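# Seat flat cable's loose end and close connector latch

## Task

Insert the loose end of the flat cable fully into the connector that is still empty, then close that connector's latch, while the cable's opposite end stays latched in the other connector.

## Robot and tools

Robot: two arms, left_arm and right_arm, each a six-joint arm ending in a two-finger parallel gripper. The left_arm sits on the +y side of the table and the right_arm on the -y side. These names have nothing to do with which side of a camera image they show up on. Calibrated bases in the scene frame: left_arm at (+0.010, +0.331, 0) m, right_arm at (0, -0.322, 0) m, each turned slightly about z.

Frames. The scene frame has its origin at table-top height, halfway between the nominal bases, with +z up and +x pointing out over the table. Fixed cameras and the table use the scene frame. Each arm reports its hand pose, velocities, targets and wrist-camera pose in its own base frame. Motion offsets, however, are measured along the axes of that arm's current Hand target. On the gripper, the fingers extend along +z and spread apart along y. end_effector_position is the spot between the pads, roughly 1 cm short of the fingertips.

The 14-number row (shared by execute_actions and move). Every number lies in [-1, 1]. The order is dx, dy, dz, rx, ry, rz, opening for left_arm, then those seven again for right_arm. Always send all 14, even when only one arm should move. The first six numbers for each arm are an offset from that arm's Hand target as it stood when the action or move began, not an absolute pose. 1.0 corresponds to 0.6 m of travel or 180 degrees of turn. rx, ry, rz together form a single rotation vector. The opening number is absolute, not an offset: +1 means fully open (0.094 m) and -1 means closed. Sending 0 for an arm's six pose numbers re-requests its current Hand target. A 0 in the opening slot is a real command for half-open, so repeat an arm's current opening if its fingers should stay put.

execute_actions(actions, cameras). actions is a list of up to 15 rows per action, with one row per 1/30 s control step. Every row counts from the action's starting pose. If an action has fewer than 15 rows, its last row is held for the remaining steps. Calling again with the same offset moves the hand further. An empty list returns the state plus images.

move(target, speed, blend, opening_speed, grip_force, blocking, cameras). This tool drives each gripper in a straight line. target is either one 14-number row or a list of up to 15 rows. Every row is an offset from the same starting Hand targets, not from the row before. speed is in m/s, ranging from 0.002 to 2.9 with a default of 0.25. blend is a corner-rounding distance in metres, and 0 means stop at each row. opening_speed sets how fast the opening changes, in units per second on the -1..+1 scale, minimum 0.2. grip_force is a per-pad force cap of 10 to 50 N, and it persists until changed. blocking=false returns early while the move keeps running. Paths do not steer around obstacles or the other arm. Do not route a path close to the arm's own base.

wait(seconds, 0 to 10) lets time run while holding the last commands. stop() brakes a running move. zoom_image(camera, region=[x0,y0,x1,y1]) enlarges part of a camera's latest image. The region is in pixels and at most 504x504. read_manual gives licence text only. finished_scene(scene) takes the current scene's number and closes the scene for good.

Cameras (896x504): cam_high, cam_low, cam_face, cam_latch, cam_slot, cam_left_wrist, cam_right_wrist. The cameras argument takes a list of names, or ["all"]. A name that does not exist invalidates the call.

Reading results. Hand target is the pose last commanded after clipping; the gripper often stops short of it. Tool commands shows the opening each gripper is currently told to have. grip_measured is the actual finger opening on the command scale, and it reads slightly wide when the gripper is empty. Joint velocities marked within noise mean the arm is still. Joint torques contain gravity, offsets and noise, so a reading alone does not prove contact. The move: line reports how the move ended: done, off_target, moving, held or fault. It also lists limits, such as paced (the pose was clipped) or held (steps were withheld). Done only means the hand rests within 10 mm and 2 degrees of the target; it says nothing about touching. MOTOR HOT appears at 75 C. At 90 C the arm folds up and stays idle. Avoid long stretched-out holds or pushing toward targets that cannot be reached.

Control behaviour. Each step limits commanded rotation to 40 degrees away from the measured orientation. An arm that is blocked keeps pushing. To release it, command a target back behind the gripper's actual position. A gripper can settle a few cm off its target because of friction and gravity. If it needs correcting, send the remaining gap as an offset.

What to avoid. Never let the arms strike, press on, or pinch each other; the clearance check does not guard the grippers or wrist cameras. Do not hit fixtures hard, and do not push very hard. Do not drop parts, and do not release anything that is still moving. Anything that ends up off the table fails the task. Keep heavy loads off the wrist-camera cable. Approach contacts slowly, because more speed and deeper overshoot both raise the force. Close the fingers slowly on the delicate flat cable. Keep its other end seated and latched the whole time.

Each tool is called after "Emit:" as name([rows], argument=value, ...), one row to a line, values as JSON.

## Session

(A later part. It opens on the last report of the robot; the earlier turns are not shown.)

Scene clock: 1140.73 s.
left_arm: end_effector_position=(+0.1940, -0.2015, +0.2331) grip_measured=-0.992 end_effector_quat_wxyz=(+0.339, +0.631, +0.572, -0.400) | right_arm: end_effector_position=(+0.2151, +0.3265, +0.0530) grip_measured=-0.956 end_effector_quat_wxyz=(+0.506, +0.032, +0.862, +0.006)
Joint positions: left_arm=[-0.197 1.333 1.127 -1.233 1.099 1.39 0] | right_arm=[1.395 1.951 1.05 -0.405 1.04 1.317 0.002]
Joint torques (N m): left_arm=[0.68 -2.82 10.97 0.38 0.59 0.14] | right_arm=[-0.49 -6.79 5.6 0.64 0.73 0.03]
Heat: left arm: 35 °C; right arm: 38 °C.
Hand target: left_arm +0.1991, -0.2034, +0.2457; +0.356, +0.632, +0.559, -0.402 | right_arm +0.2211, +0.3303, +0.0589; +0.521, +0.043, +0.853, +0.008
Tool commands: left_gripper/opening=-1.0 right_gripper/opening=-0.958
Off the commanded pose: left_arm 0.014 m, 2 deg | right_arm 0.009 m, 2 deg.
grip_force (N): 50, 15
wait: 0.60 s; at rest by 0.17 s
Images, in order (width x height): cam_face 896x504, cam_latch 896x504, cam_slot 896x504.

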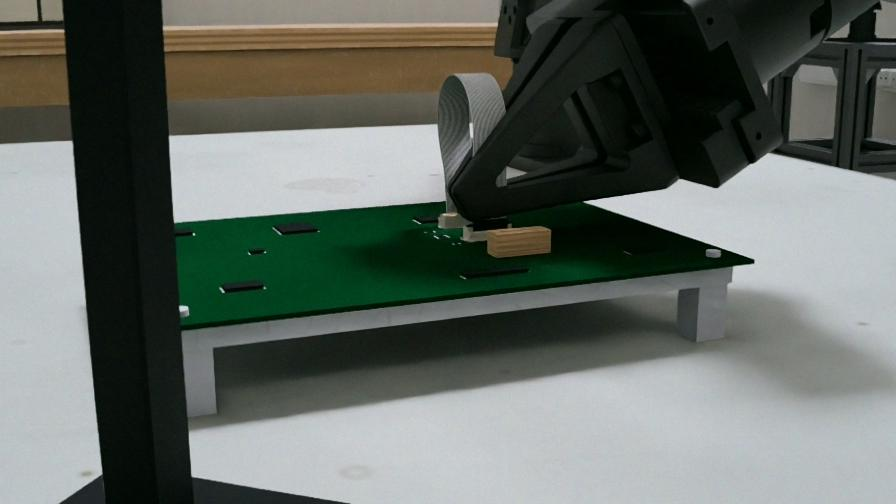

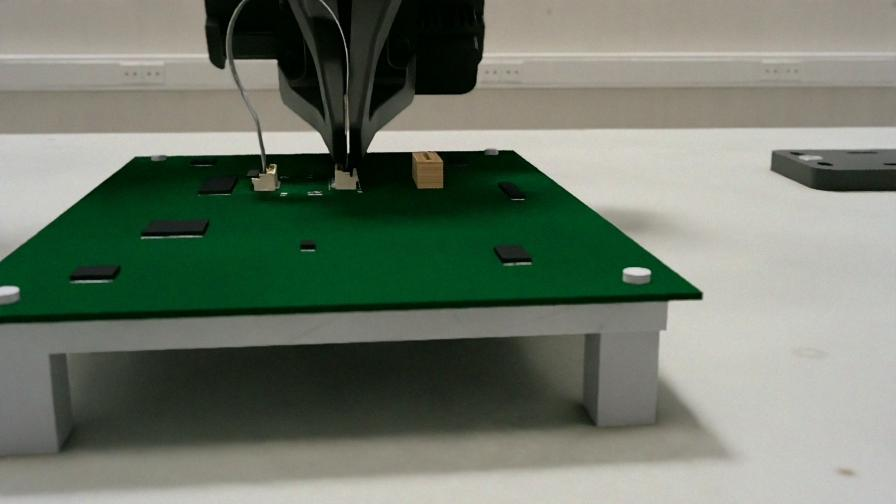

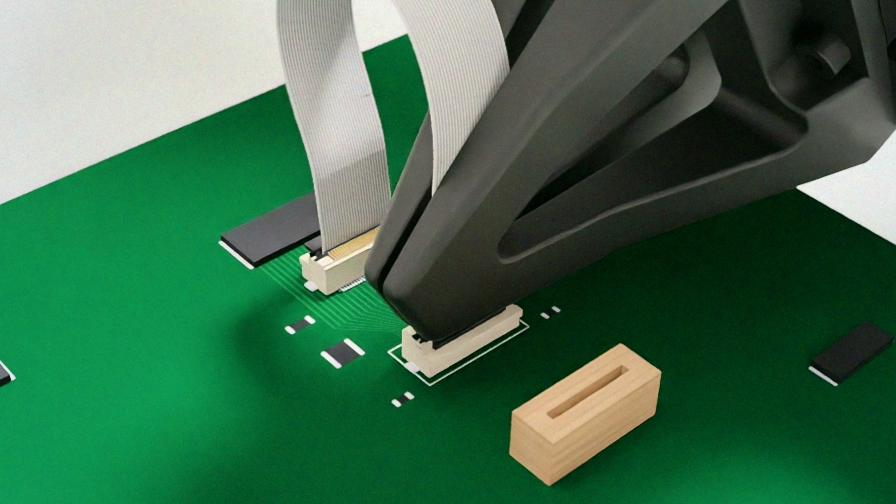

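Emit:
move([
  [0,0,0,0,0,0,-1,-0.02517,0.00257,-0.01288,-0.0057,-0.0008,0.0139,-0.958],
  [0,0,0,0,0,0,-1,-0.02517,0.00257,-0.01288,-0.0057,-0.0008,0.0139,-0.985],
  [0,0,0,0,0,0,-1,0.0059,-0.0006,0.00307,0.0013,0.0002,-0.0033,-0.985],
], speed=0.04, cameras=[])

Emit:
wait(seconds=0.6, cameras=["cam_slot", "cam_latch", "cam_face"])

Emit:
zoom_image(camera="cam_slot", region=[385, 225, 505, 345])

Emit:
zoom_image(camera="cam_latch", region=[320, 135, 372, 185])

Emit:
zoom_image(camera="cam_face", region=[430, 170, 530, 260])

Scene clock: 1148.67 s.
left_arm: end_effector_position=(+0.1940, -0.2015, +0.2331) grip_measured=-0.992 end_effector_quat_wxyz=(+0.339, +0.631, +0.572, -0.400) | right_arm: end_effector_position=(+0.2159, +0.3259, +0.0525) grip_measured=-0.980 end_effector_quat_wxyz=(+0.509, +0.028, +0.860, +0.001)
Joint positions: left_arm=[-0.197 1.333 1.127 -1.233 1.099 1.39 0] | right_arm=[1.395 1.958 1.052 -0.407 1.049 1.311 0.001]
Joint torques (N m): left_arm=[0.65 -2.85 11.03 0.35 0.59 0.16] | right_arm=[-0.51 -6.38 5.45 0.68 0.65 0.07]
Heat: left arm: 35 °C; right arm: 37 °C.
Hand target: left_arm +0.1991, -0.2034, +0.2457; +0.356, +0.632, +0.559, -0.402 | right_arm +0.2211, +0.3302, +0.0549; +0.520, +0.039, +0.853, +0.004
Off the commanded pose: left_arm 0.014 m, 2 deg | right_arm 0.007 m, 2 deg.
grip_force (N): 50, 15
move: off_target (left_arm); target 2's new opening was sent with right_arm's hand 0.024 m and 4 deg from that target
No camera images: "cameras" was empty.

Scene clock: 1149.27 s.
left_arm: end_effector_position=(+0.1940, -0.2015, +0.2331) grip_measured=-0.992 end_effector_quat_wxyz=(+0.339, +0.631, +0.572, -0.400) | right_arm: end_effector_position=(+0.2159, +0.3259, +0.0525) grip_measured=-0.980 end_effector_quat_wxyz=(+0.509, +0.028, +0.860, +0.001)
Joint positions: left_arm=[-0.197 1.333 1.127 -1.233 1.099 1.39 0] | right_arm=[1.395 1.958 1.052 -0.407 1.049 1.311 0.001]
Joint torques (N m): left_arm=[0.66 -2.93 10.89 0.34 0.61 0.16] | right_arm=[-0.49 -6.39 5.44 0.68 0.66 0.07]
Heat: left arm: 35 °C; right arm: 37 °C.
Hand target: left_arm +0.1991, -0.2034, +0.2457; +0.356, +0.632, +0.559, -0.402 | right_arm +0.2211, +0.3302, +0.0549; +0.520, +0.039, +0.853, +0.004
Tool commands: left_gripper/opening=-1.0 right_gripper/opening=-0.985
Off the commanded pose: left_arm 0.014 m, 2 deg | right_arm 0.007 m, 2 deg.
grip_force (N): 50, 15
wait: 0.60 s; at rest by 0.17 s
Images, in order (width x height): cam_face 896x504, cam_latch 896x504, cam_slot 896x504.

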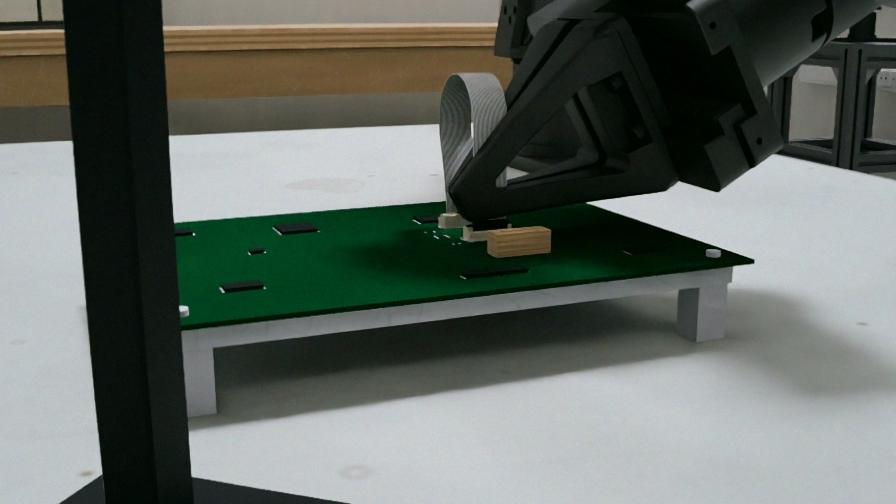

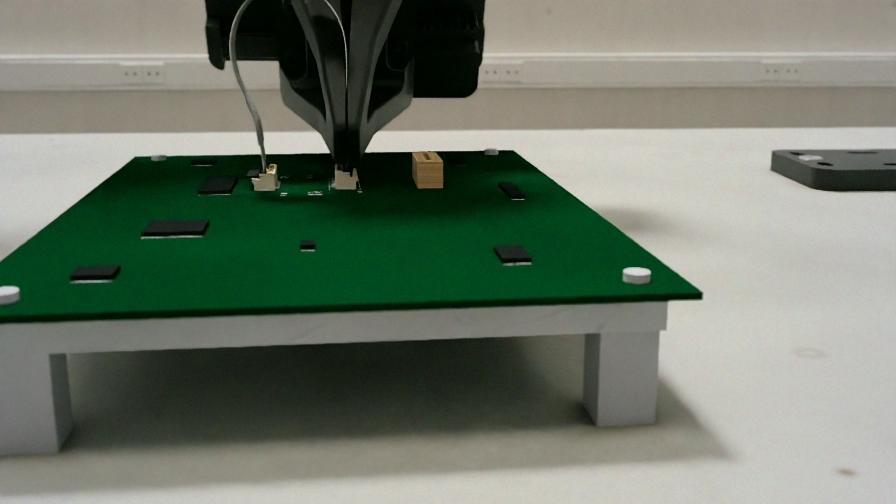

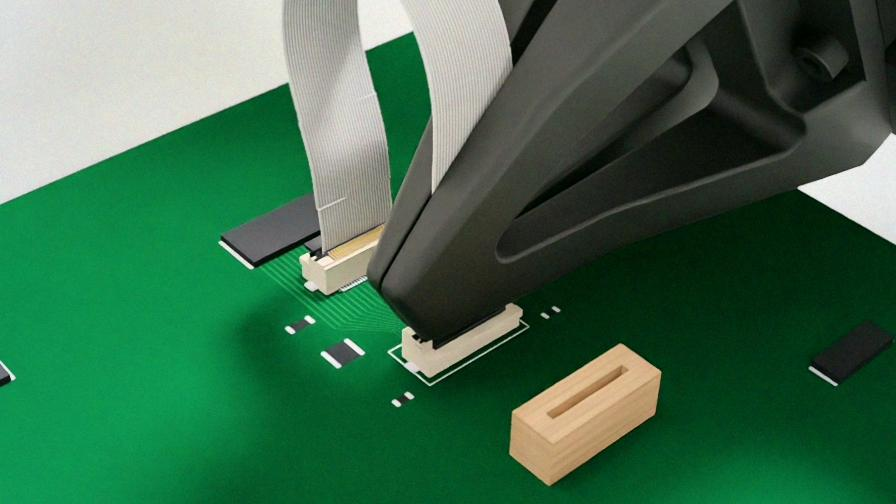

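Scaled by 4.200 from the camera's 896x504 image, which has a finer 1280x720 frame.

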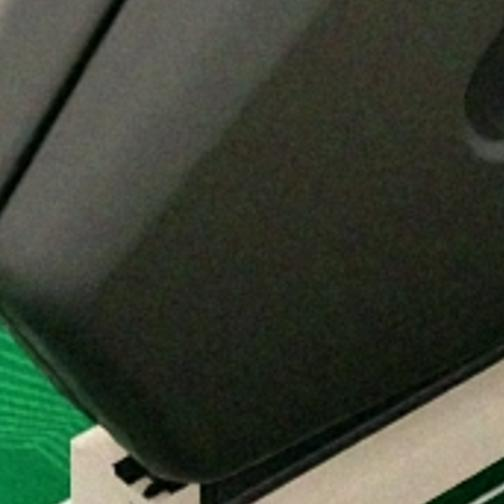

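Scaled by 9.692 from the camera's 896x504 image, which has a finer 1280x720 frame.

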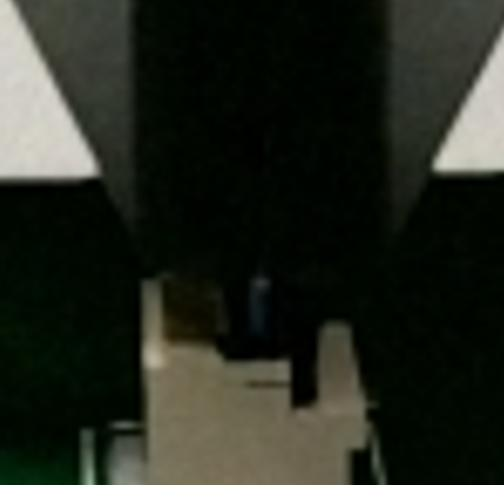

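Scaled by 5.040 from the camera's 896x504 image, which has a finer 1280x720 frame.

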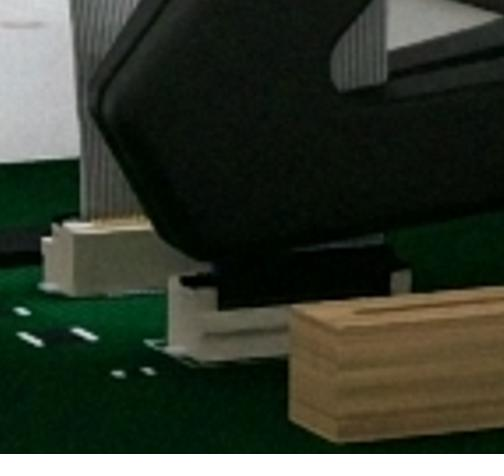

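Emit:
move([
  [0,0,0,0,0,0,-1,-0.02808,0.0025,-0.01439,-0.0064,-0.0009,0.0156,-0.93],
  [0,0,0,0,0,0,-1,-0.02808,0.0025,-0.01439,-0.0064,-0.0009,0.0156,-0.985],
  [0,0,0,0,0,0,-1,0.00442,-0.0004,0.0023,0.001,0.0001,-0.0024,-0.985],
], speed=0.04, cameras=[])

Emit:
wait(seconds=0.6, cameras=["cam_slot", "cam_latch", "cam_face"])

Emit:
zoom_image(camera="cam_latch", region=[320, 135, 372, 185])

Emit:
zoom_image(camera="cam_face", region=[430, 170, 530, 260])

Scene clock: 1156.50 s.
left_arm: end_effector_position=(+0.1940, -0.2015, +0.2331) grip_measured=-0.992 end_effector_quat_wxyz=(+0.339, +0.631, +0.572, -0.400) | right_arm: end_effector_position=(+0.2159, +0.3264, +0.0516) grip_measured=-0.979 end_effector_quat_wxyz=(+0.509, +0.027, +0.860, +0.000)
Joint positions: left_arm=[-0.197 1.333 1.127 -1.233 1.099 1.39 0] | right_arm=[1.395 1.963 1.054 -0.407 1.051 1.309 0.001]
Joint torques (N m): left_arm=[0.79 -2.77 11.02 0.39 0.56 0.16] | right_arm=[-0.53 -6.06 5.3 0.7 0.65 0.08]
Heat: left arm: 35 °C; right arm: 36 °C.
Hand target: left_arm +0.1991, -0.2034, +0.2457; +0.356, +0.632, +0.559, -0.402 | right_arm +0.2211, +0.3300, +0.0519; +0.520, +0.037, +0.853, +0.001
Off the commanded pose: left_arm 0.014 m, 2 deg | right_arm 0.006 m, 2 deg.
grip_force (N): 50, 15
move: off_target (left_arm); target 2's new opening was sent with right_arm's hand 0.023 m and 4 deg from that target
No camera images: "cameras" was empty.

Scene clock: 1157.10 s.
left_arm: end_effector_position=(+0.1940, -0.2015, +0.2331) grip_measured=-0.992 end_effector_quat_wxyz=(+0.339, +0.631, +0.572, -0.400) | right_arm: end_effector_position=(+0.2159, +0.3264, +0.0516) grip_measured=-0.979 end_effector_quat_wxyz=(+0.509, +0.027, +0.860, -0.001)
Joint positions: left_arm=[-0.197 1.333 1.127 -1.233 1.099 1.39 0] | right_arm=[1.395 1.963 1.054 -0.407 1.051 1.308 0.001]
Joint torques (N m): left_arm=[0.83 -2.91 10.93 0.33 0.58 0.13] | right_arm=[-0.54 -6.06 5.3 0.7 0.65 0.07]
Heat: left arm: 35 °C; right arm: 36 °C.
Hand target: left_arm +0.1991, -0.2034, +0.2457; +0.356, +0.632, +0.559, -0.402 | right_arm +0.2211, +0.3300, +0.0519; +0.520, +0.037, +0.853, +0.000
Tool commands: left_gripper/opening=-1.0 right_gripper/opening=-0.985
Off the commanded pose: left_arm 0.014 m, 2 deg | right_arm 0.006 m, 2 deg.
grip_force (N): 50, 15
wait: 0.60 s; at rest by 0.17 s
Images, in order (width x height): cam_face 896x504, cam_latch 896x504, cam_slot 896x504.

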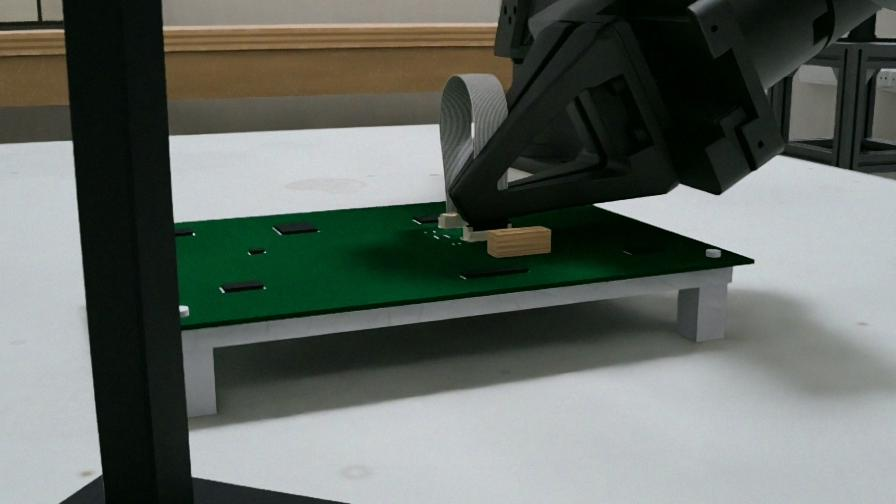

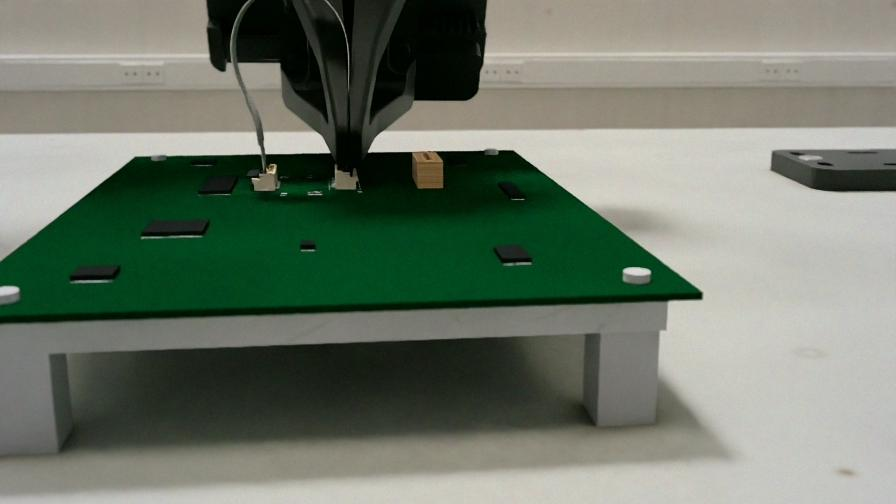

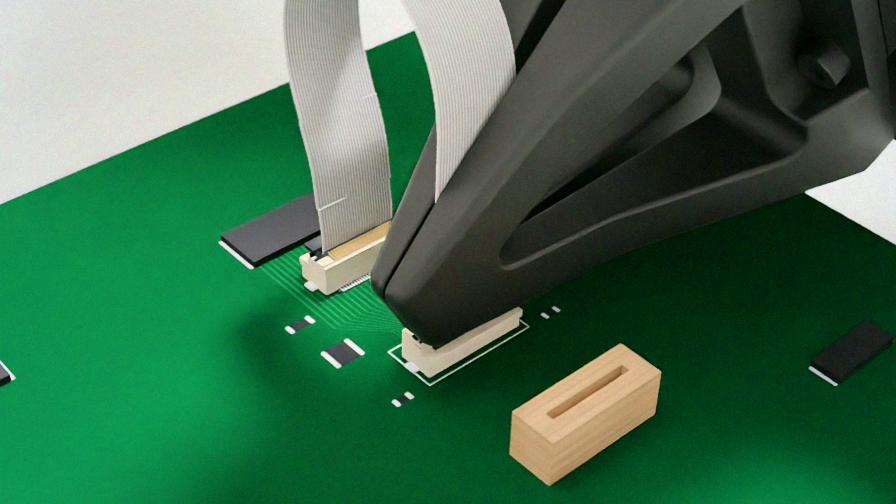

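Scaled by 9.692 from the camera's 896x504 image, which has a finer 1280x720 frame.

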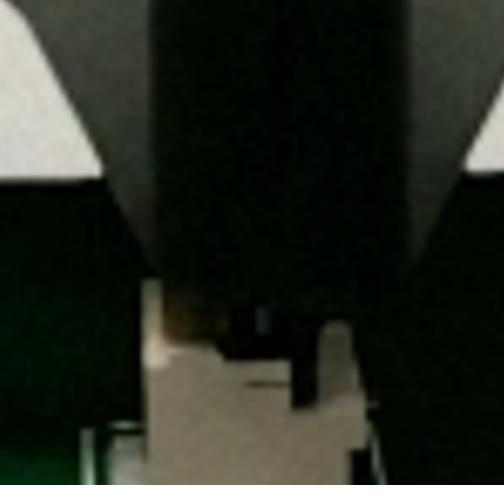

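Scaled by 5.040 from the camera's 896x504 image, which has a finer 1280x720 frame.

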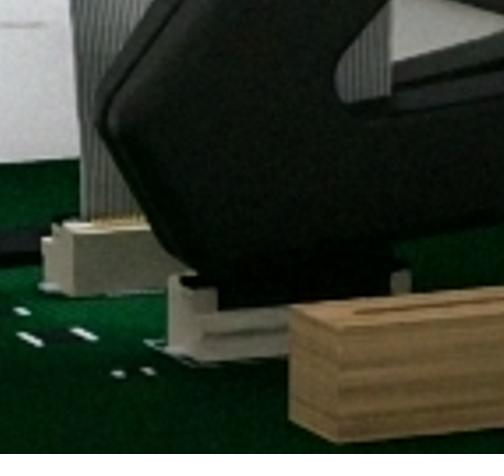

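Emit:
zoom_image(camera="cam_slot", region=[385, 280, 465, 345])

Emit:
zoom_image(camera="cam_face", region=[455, 205, 520, 250])

Scaled by 6.300 from the camera's 896x504 image, which has a finer 1280x720 frame.

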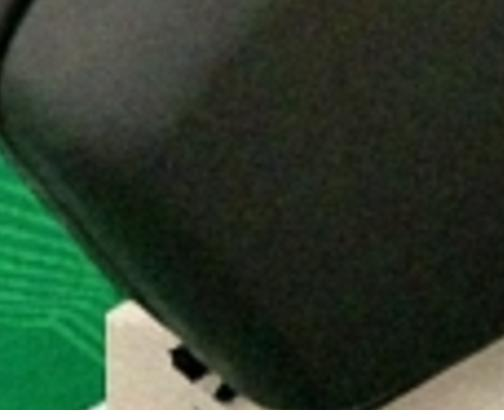

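Scaled by 7.754 from the camera's 896x504 image, which has a finer 1280x720 frame.

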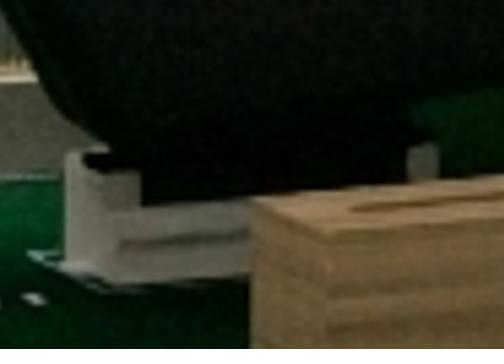

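Emit:
move([
  [0,0,0,0,0,0,-1,0.00354,-0.0003,0.00184,0.0008,0.0001,-0.0019,-0.985],
  [0,0,0,0,0,0,-1,0.00354,-0.0003,0.00184,0.0008,0.0001,-0.0019,-0.89],
], speed=0.04, cameras=[])

Emit:
wait(seconds=0.6, cameras=["cam_slot", "cam_latch", "cam_face"])

Emit:
zoom_image(camera="cam_latch", region=[320, 135, 372, 185])

Emit:
zoom_image(camera="cam_face", region=[455, 205, 520, 250])

Emit:
zoom_image(camera="cam_slot", region=[385, 280, 465, 345])

Scene clock: 1178.67 s.
left_arm: end_effector_position=(+0.1940, -0.2015, +0.2331) grip_measured=-0.992 end_effector_quat_wxyz=(+0.339, +0.631, +0.572, -0.400) | right_arm: end_effector_position=(+0.2161, +0.3263, +0.0488) grip_measured=-0.892 end_effector_quat_wxyz=(+0.513, +0.023, +0.858, -0.006)
Joint positions: left_arm=[-0.197 1.333 1.127 -1.233 1.099 1.39 0] | right_arm=[1.397 1.977 1.057 -0.405 1.06 1.306 0.005]
Joint torques (N m): left_arm=[0.83 -2.78 10.85 0.38 0.6 0.19] | right_arm=[-0.73 -6.6 5.12 0.68 0.57 0.08]
Heat: left arm: 36 °C; right arm: 35 °C.
Hand target: left_arm +0.1991, -0.2034, +0.2457; +0.356, +0.632, +0.559, -0.402 | right_arm +0.2212, +0.3299, +0.0494; +0.520, +0.035, +0.854, -0.002
Off the commanded pose: left_arm 0.014 m, 2 deg | right_arm 0.006 m, 2 deg.
grip_force (N): 50, 15
move: off_target (left_arm)
No camera images: "cameras" was empty.

Scene clock: 1179.27 s.
left_arm: end_effector_position=(+0.1940, -0.2015, +0.2331) grip_measured=-0.992 end_effector_quat_wxyz=(+0.339, +0.631, +0.572, -0.400) | right_arm: end_effector_position=(+0.2161, +0.3263, +0.0488) grip_measured=-0.892 end_effector_quat_wxyz=(+0.513, +0.023, +0.858, -0.006)
Joint positions: left_arm=[-0.197 1.333 1.127 -1.233 1.099 1.39 0] | right_arm=[1.397 1.977 1.057 -0.405 1.06 1.306 0.005]
Joint torques (N m): left_arm=[0.75 -2.92 10.82 0.38 0.59 0.17] | right_arm=[-0.72 -6.57 5.14 0.68 0.57 0.08]
Heat: left arm: 36 °C; right arm: 35 °C.
Hand target: left_arm +0.1991, -0.2034, +0.2457; +0.356, +0.632, +0.559, -0.402 | right_arm +0.2212, +0.3299, +0.0494; +0.520, +0.035, +0.854, -0.002
Tool commands: left_gripper/opening=-1.0 right_gripper/opening=-0.89
Off the commanded pose: left_arm 0.014 m, 2 deg | right_arm 0.006 m, 2 deg.
grip_force (N): 50, 15
wait: 0.60 s; at rest by 0.17 s
Images, in order (width x height): cam_face 896x504, cam_latch 896x504, cam_slot 896x504.

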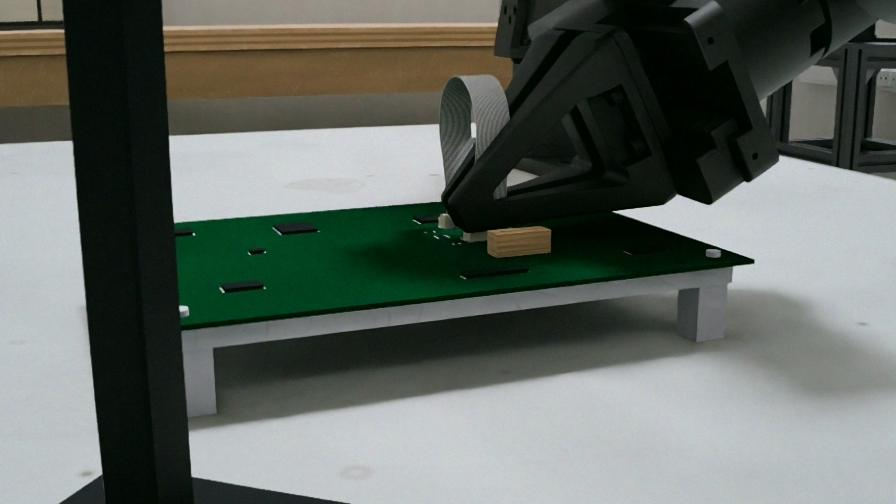

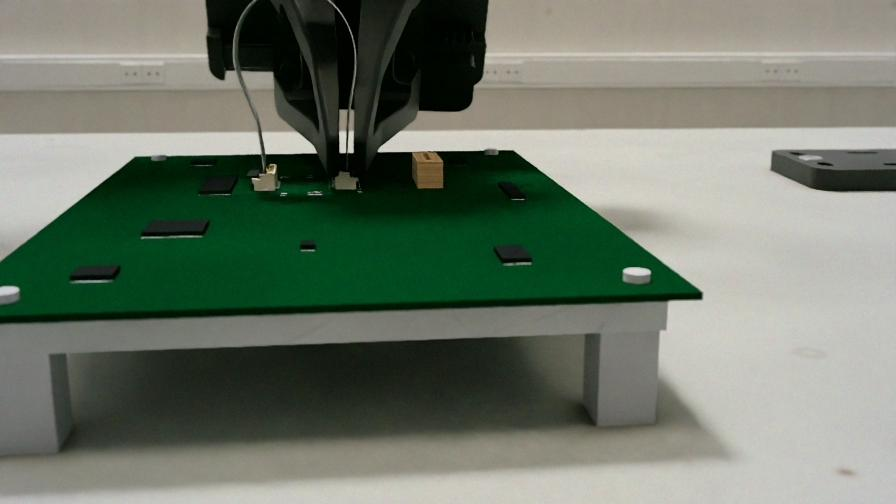

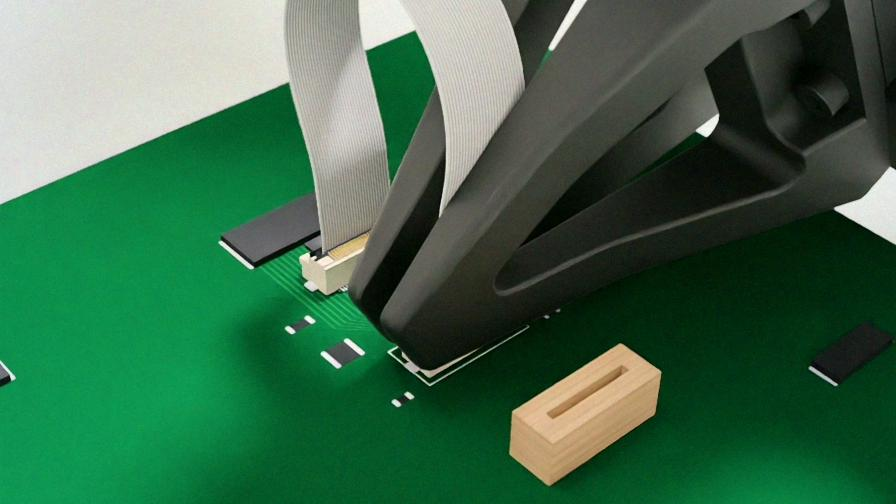

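Scaled by 9.692 from the camera's 896x504 image, which has a finer 1280x720 frame.

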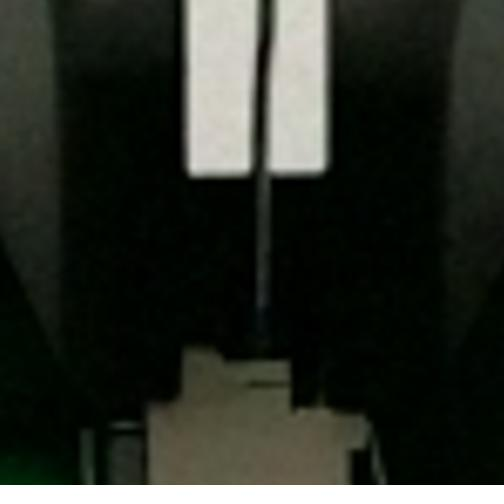

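Scaled by 7.754 from the camera's 896x504 image, which has a finer 1280x720 frame.

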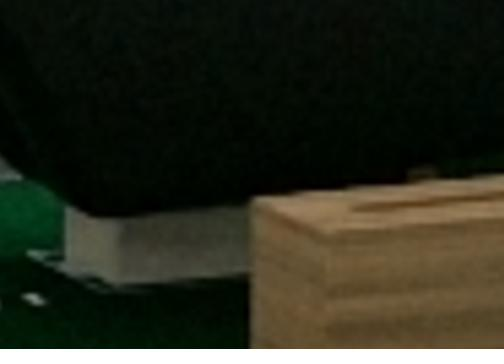

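Scaled by 6.300 from the camera's 896x504 image, which has a finer 1280x720 frame.

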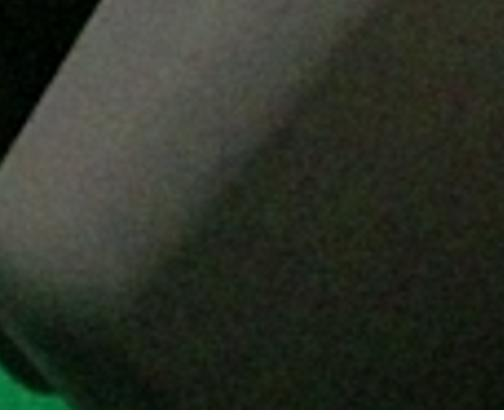

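Emit:
move(target=[0,0,0,0,0,0,-1,0.00354,-0.0003,0.00184,0.0008,0.0001,-0.0019,-0.80], speed=0.02, opening_speed=0.2, cameras=[])

Emit:
wait(seconds=0.6, cameras=["cam_slot", "cam_latch", "cam_face", "cam_right_wrist"])

Emit:
zoom_image(camera="cam_latch", region=[320, 135, 372, 185])

Emit:
zoom_image(camera="cam_face", region=[455, 205, 520, 250])

Emit:
zoom_image(camera="cam_slot", region=[385, 280, 535, 385])

Scene clock: 1184.80 s.
left_arm: end_effector_position=(+0.1940, -0.2015, +0.2331) grip_measured=-0.992 end_effector_quat_wxyz=(+0.339, +0.631, +0.572, -0.400) | right_arm: end_effector_position=(+0.2157, +0.3260, +0.0454) grip_measured=-0.802 end_effector_quat_wxyz=(+0.511, +0.021, +0.859, -0.009)
Joint positions: left_arm=[-0.197 1.333 1.127 -1.233 1.099 1.39 0] | right_arm=[1.397 1.986 1.057 -0.404 1.057 1.306 0.009]
Joint torques (N m): left_arm=[0.64 -2.8 10.96 0.37 0.59 0.19] | right_arm=[-0.69 -6.65 5.15 0.67 0.61 0.07]
Heat: left arm: 36 °C; right arm: 35 °C.
Hand target: left_arm +0.1991, -0.2034, +0.2457; +0.356, +0.632, +0.559, -0.402 | right_arm +0.2212, +0.3297, +0.0470; +0.520, +0.033, +0.854, -0.005
Off the commanded pose: left_arm 0.014 m, 2 deg | right_arm 0.007 m, 2 deg.
grip_force (N): 50, 15
move: off_target (left_arm)
No camera images: "cameras" was empty.

Scene clock: 1185.40 s.
left_arm: end_effector_position=(+0.1940, -0.2015, +0.2331) grip_measured=-0.992 end_effector_quat_wxyz=(+0.339, +0.631, +0.572, -0.400) | right_arm: end_effector_position=(+0.2157, +0.3260, +0.0454) grip_measured=-0.802 end_effector_quat_wxyz=(+0.511, +0.021, +0.859, -0.009)
Joint positions: left_arm=[-0.197 1.333 1.127 -1.233 1.099 1.39 0] | right_arm=[1.397 1.986 1.057 -0.404 1.057 1.306 0.009]
Joint torques (N m): left_arm=[0.77 -2.92 10.93 0.39 0.57 0.2] | right_arm=[-0.69 -6.67 5.16 0.68 0.6 0.06]
Heat: left arm: 36 °C; right arm: 35 °C.
Hand target: left_arm +0.1991, -0.2034, +0.2457; +0.356, +0.632, +0.559, -0.402 | right_arm +0.2212, +0.3297, +0.0470; +0.520, +0.033, +0.854, -0.005
Tool commands: left_gripper/opening=-1.0 right_gripper/opening=-0.8
Off the commanded pose: left_arm 0.014 m, 2 deg | right_arm 0.007 m, 2 deg.
grip_force (N): 50, 15
wait: 0.60 s; at rest by 0.17 s
Images, in order (width x height): cam_face 896x504, cam_latch 896x504, cam_slot 896x504, cam_right_wrist 896x504.

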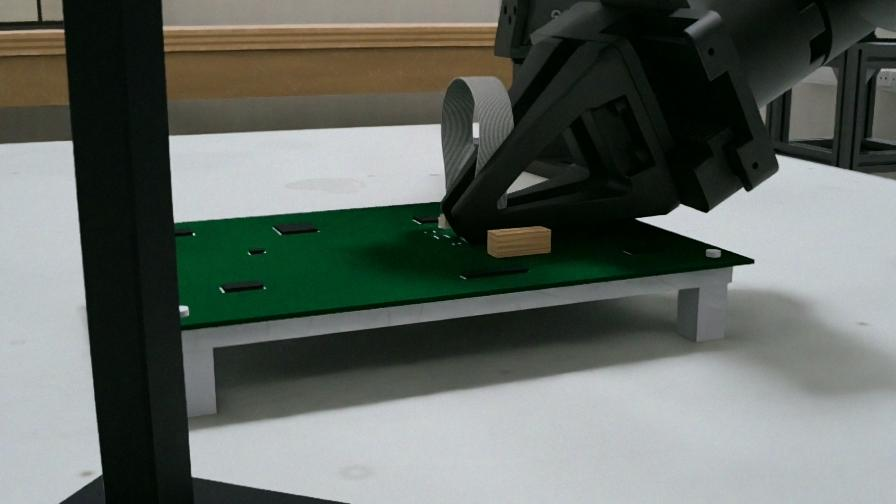

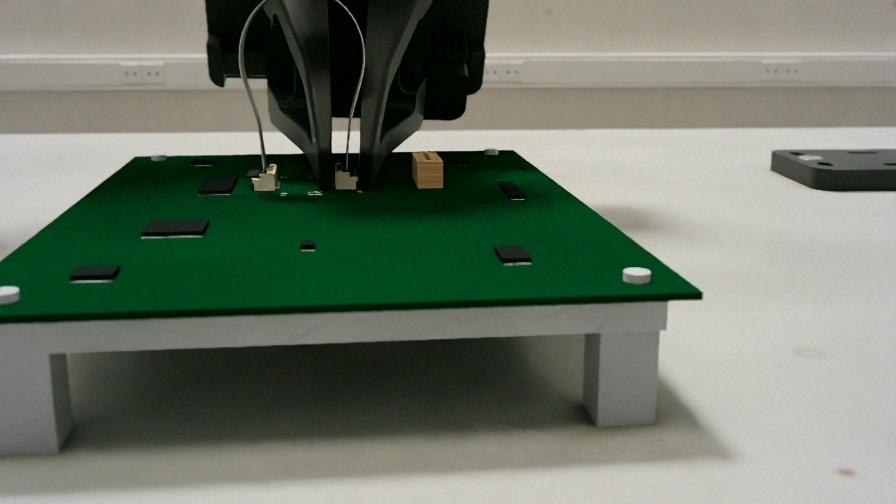

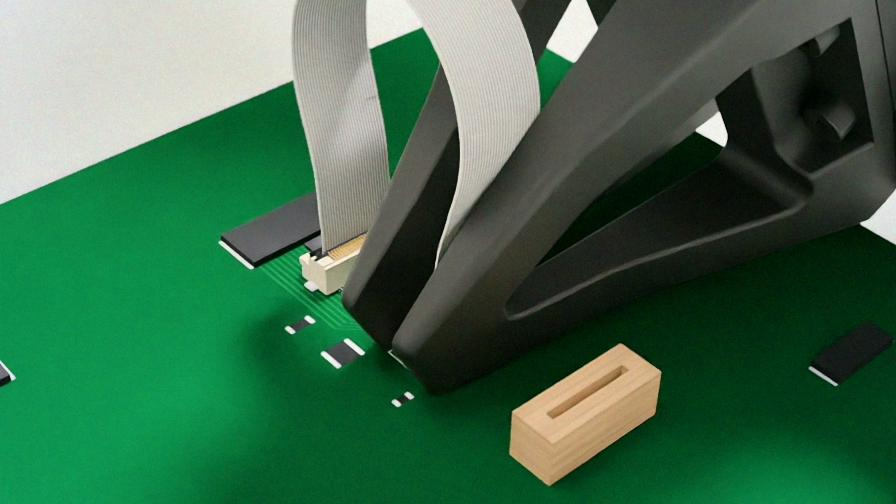

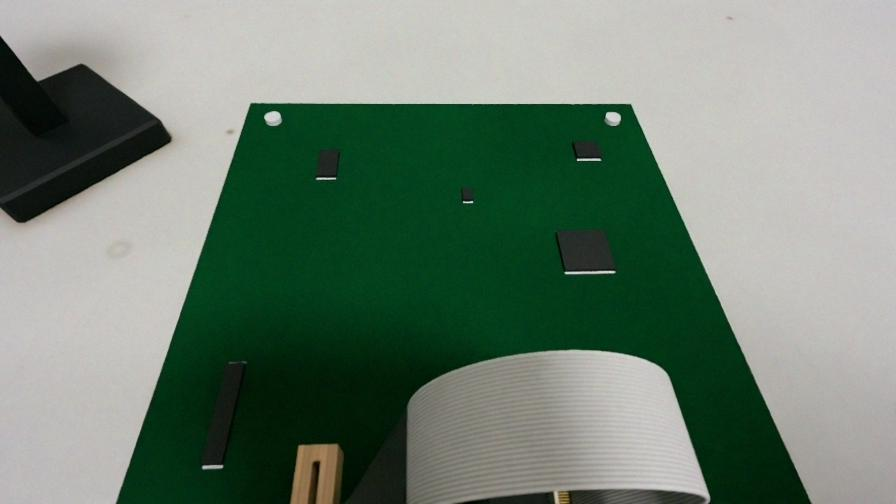

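Scaled by 9.692 from the camera's 896x504 image, which has a finer 1280x720 frame.

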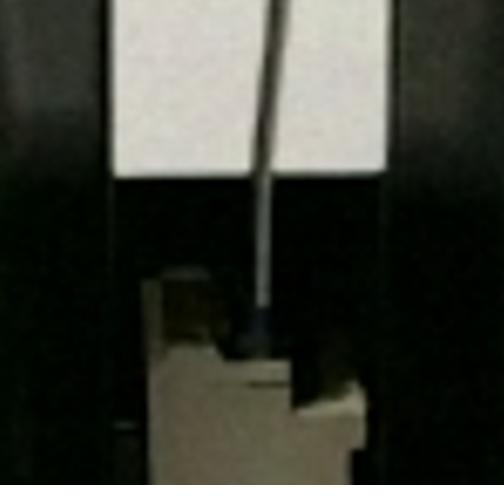

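Scaled by 7.754 from the camera's 896x504 image, which has a finer 1280x720 frame.

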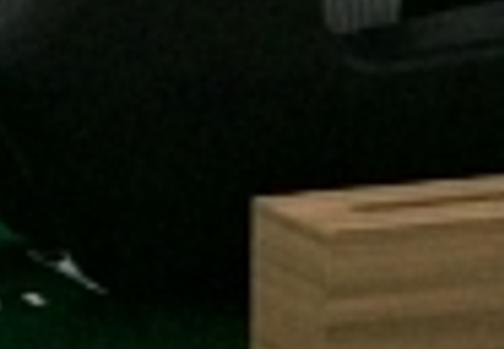

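Scaled by 3.360 from the camera's 896x504 image, which has a finer 1280x720 frame.

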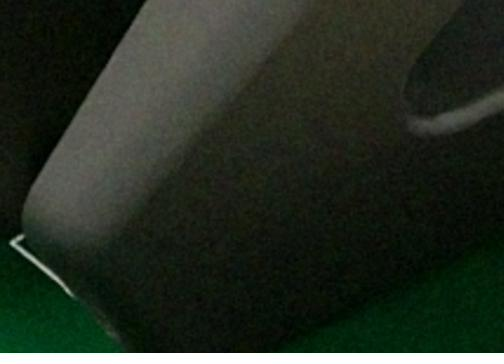

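Emit:
zoom_image(camera="cam_latch", region=[240, 150, 292, 200])

Emit:
zoom_image(camera="cam_slot", region=[285, 205, 405, 305])

Emit:
zoom_image(camera="cam_latch", region=[332, 155, 364, 187])

Scaled by 9.692 from the camera's 896x504 image, which has a finer 1280x720 frame.

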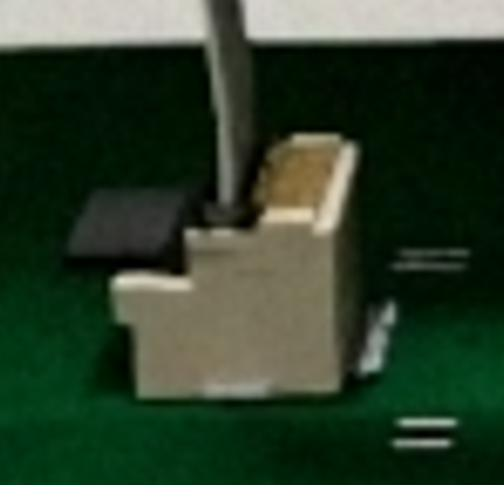

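Scaled by 4.200 from the camera's 896x504 image, which has a finer 1280x720 frame.

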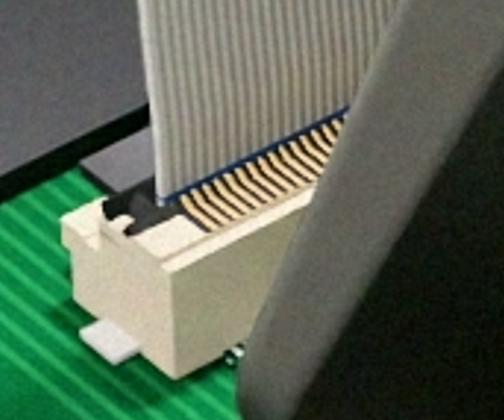

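Scaled by 15.750 from the camera's 896x504 image, which has a finer 1280x720 frame.

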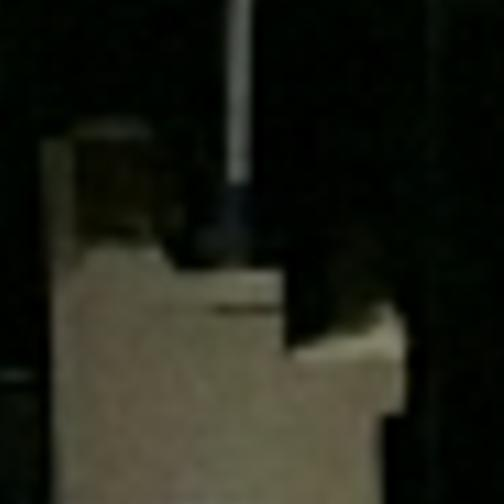

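Emit:
move(target=[0,0,0,0,0,0,-1,-0.0323,0.0021,-0.01665,-0.0074,-0.0011,0.0179,-0.80], speed=0.03, cameras=[])

Emit:
wait(seconds=0.6, cameras=["cam_slot", "cam_latch", "cam_face"])

Emit:
zoom_image(camera="cam_latch", region=[320, 135, 372, 185])

Emit:
zoom_image(camera="cam_face", region=[430, 170, 530, 260])

Emit:
zoom_image(camera="cam_slot", region=[385, 255, 535, 385])

Scene clock: 1195.83 s.
left_arm: end_effector_position=(+0.1940, -0.2015, +0.2331) grip_measured=-0.992 end_effector_quat_wxyz=(+0.339, +0.631, +0.572, -0.400) | right_arm: end_effector_position=(+0.2152, +0.3274, +0.0489) grip_measured=-0.802 end_effector_quat_wxyz=(+0.508, +0.026, +0.861, -0.001)
Joint positions: left_arm=[-0.197 1.333 1.127 -1.233 1.099 1.39 0] | right_arm=[1.397 1.972 1.057 -0.404 1.049 1.312 0.009]
Joint torques (N m): left_arm=[0.83 -2.95 10.95 0.39 0.59 0.16] | right_arm=[-0.76 -10.74 4.75 0.56 0.64 0.13]
Heat: left arm: 36 °C; right arm: 35 °C.
Hand target: left_arm +0.1991, -0.2034, +0.2457; +0.356, +0.632, +0.559, -0.402 | right_arm +0.2213, +0.3304, +0.0689; +0.521, +0.051, +0.852, +0.020
Off the commanded pose: left_arm 0.014 m, 2 deg | right_arm 0.021 m, 4 deg.
grip_force (N): 50, 15
move: off_target (left_arm, right_arm)
No camera images: "cameras" was empty.

Scene clock: 1196.43 s.
left_arm: end_effector_position=(+0.1940, -0.2015, +0.2331) grip_measured=-0.992 end_effector_quat_wxyz=(+0.339, +0.631, +0.572, -0.400) | right_arm: end_effector_position=(+0.2152, +0.3274, +0.0489) grip_measured=-0.802 end_effector_quat_wxyz=(+0.508, +0.026, +0.861, -0.001)
Joint positions: left_arm=[-0.197 1.333 1.127 -1.233 1.099 1.39 0] | right_arm=[1.397 1.972 1.057 -0.404 1.049 1.312 0.009]
Joint torques (N m): left_arm=[0.7 -2.82 10.86 0.36 0.61 0.15] | right_arm=[-0.77 -10.76 4.77 0.56 0.66 0.14]
Heat: left arm: 36 °C; right arm: 35 °C.
Hand target: left_arm +0.1991, -0.2034, +0.2457; +0.356, +0.632, +0.559, -0.402 | right_arm +0.2213, +0.3304, +0.0689; +0.521, +0.051, +0.852, +0.019
Tool commands: left_gripper/opening=-1.0 right_gripper/opening=-0.8
Off the commanded pose: left_arm 0.014 m, 2 deg | right_arm 0.021 m, 4 deg.
grip_force (N): 50, 15
wait: 0.60 s; at rest by 0.17 s
Images, in order (width x height): cam_face 896x504, cam_latch 896x504, cam_slot 896x504.

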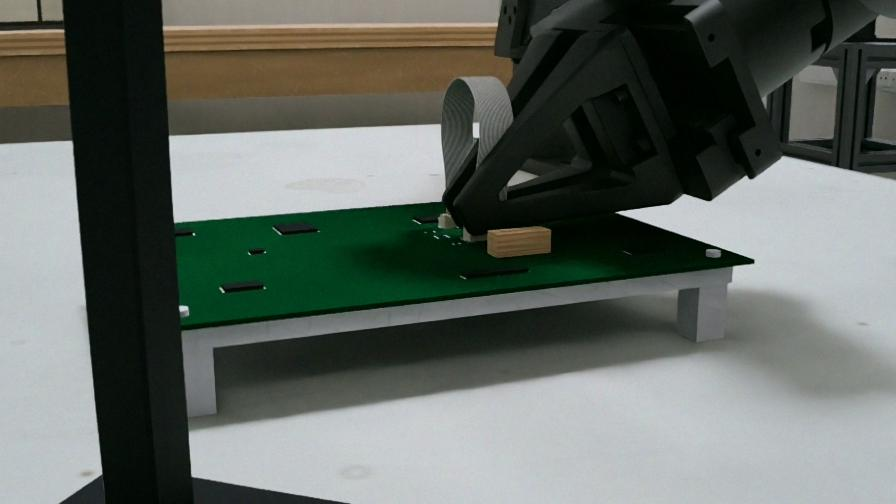

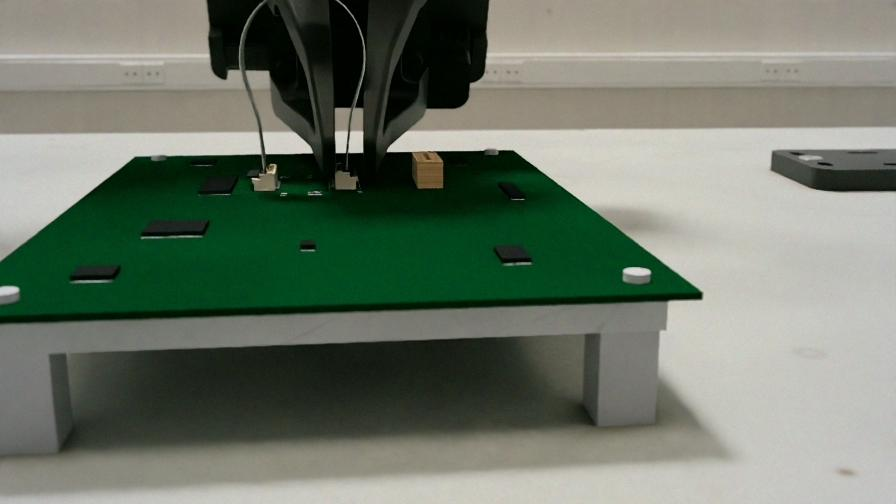

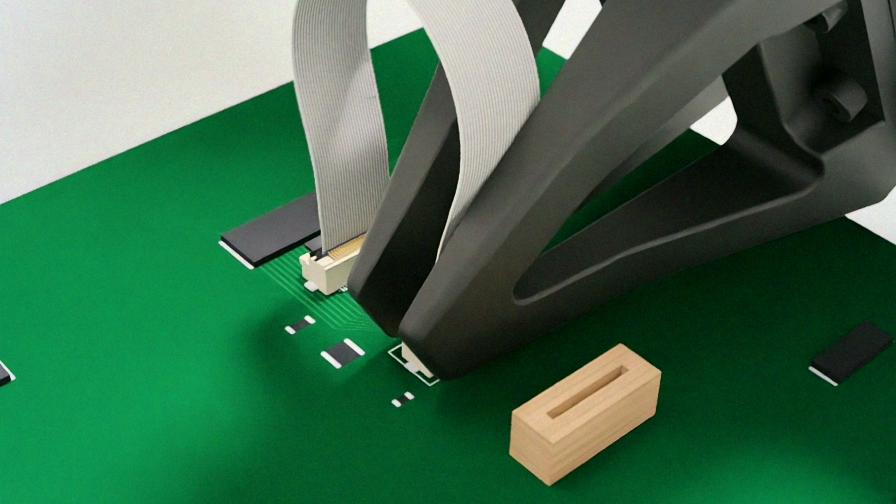

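Scaled by 9.692 from the camera's 896x504 image, which has a finer 1280x720 frame.

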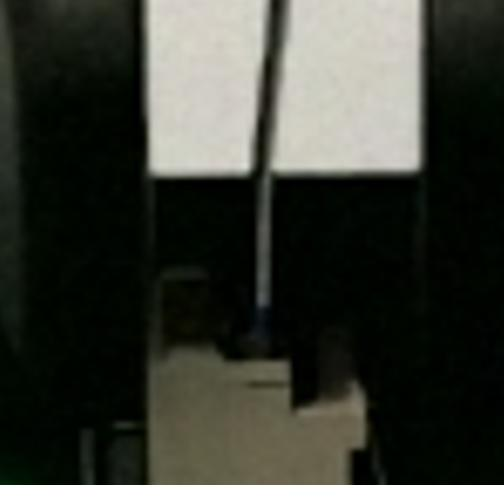

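Scaled by 5.040 from the camera's 896x504 image, which has a finer 1280x720 frame.

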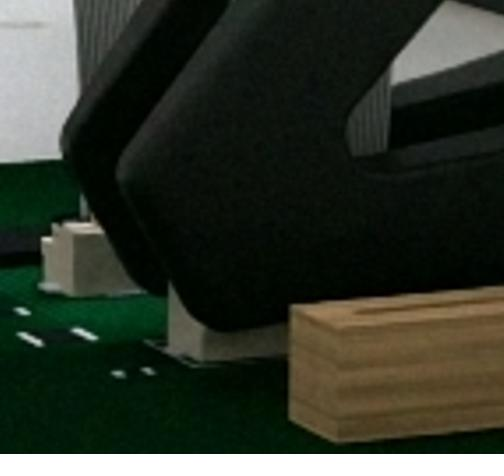

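Scaled by 3.360 from the camera's 896x504 image, which has a finer 1280x720 frame.

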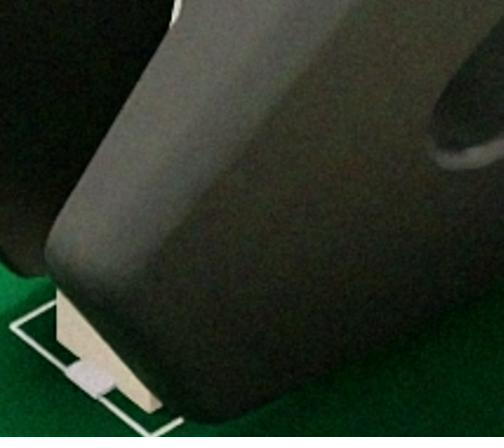

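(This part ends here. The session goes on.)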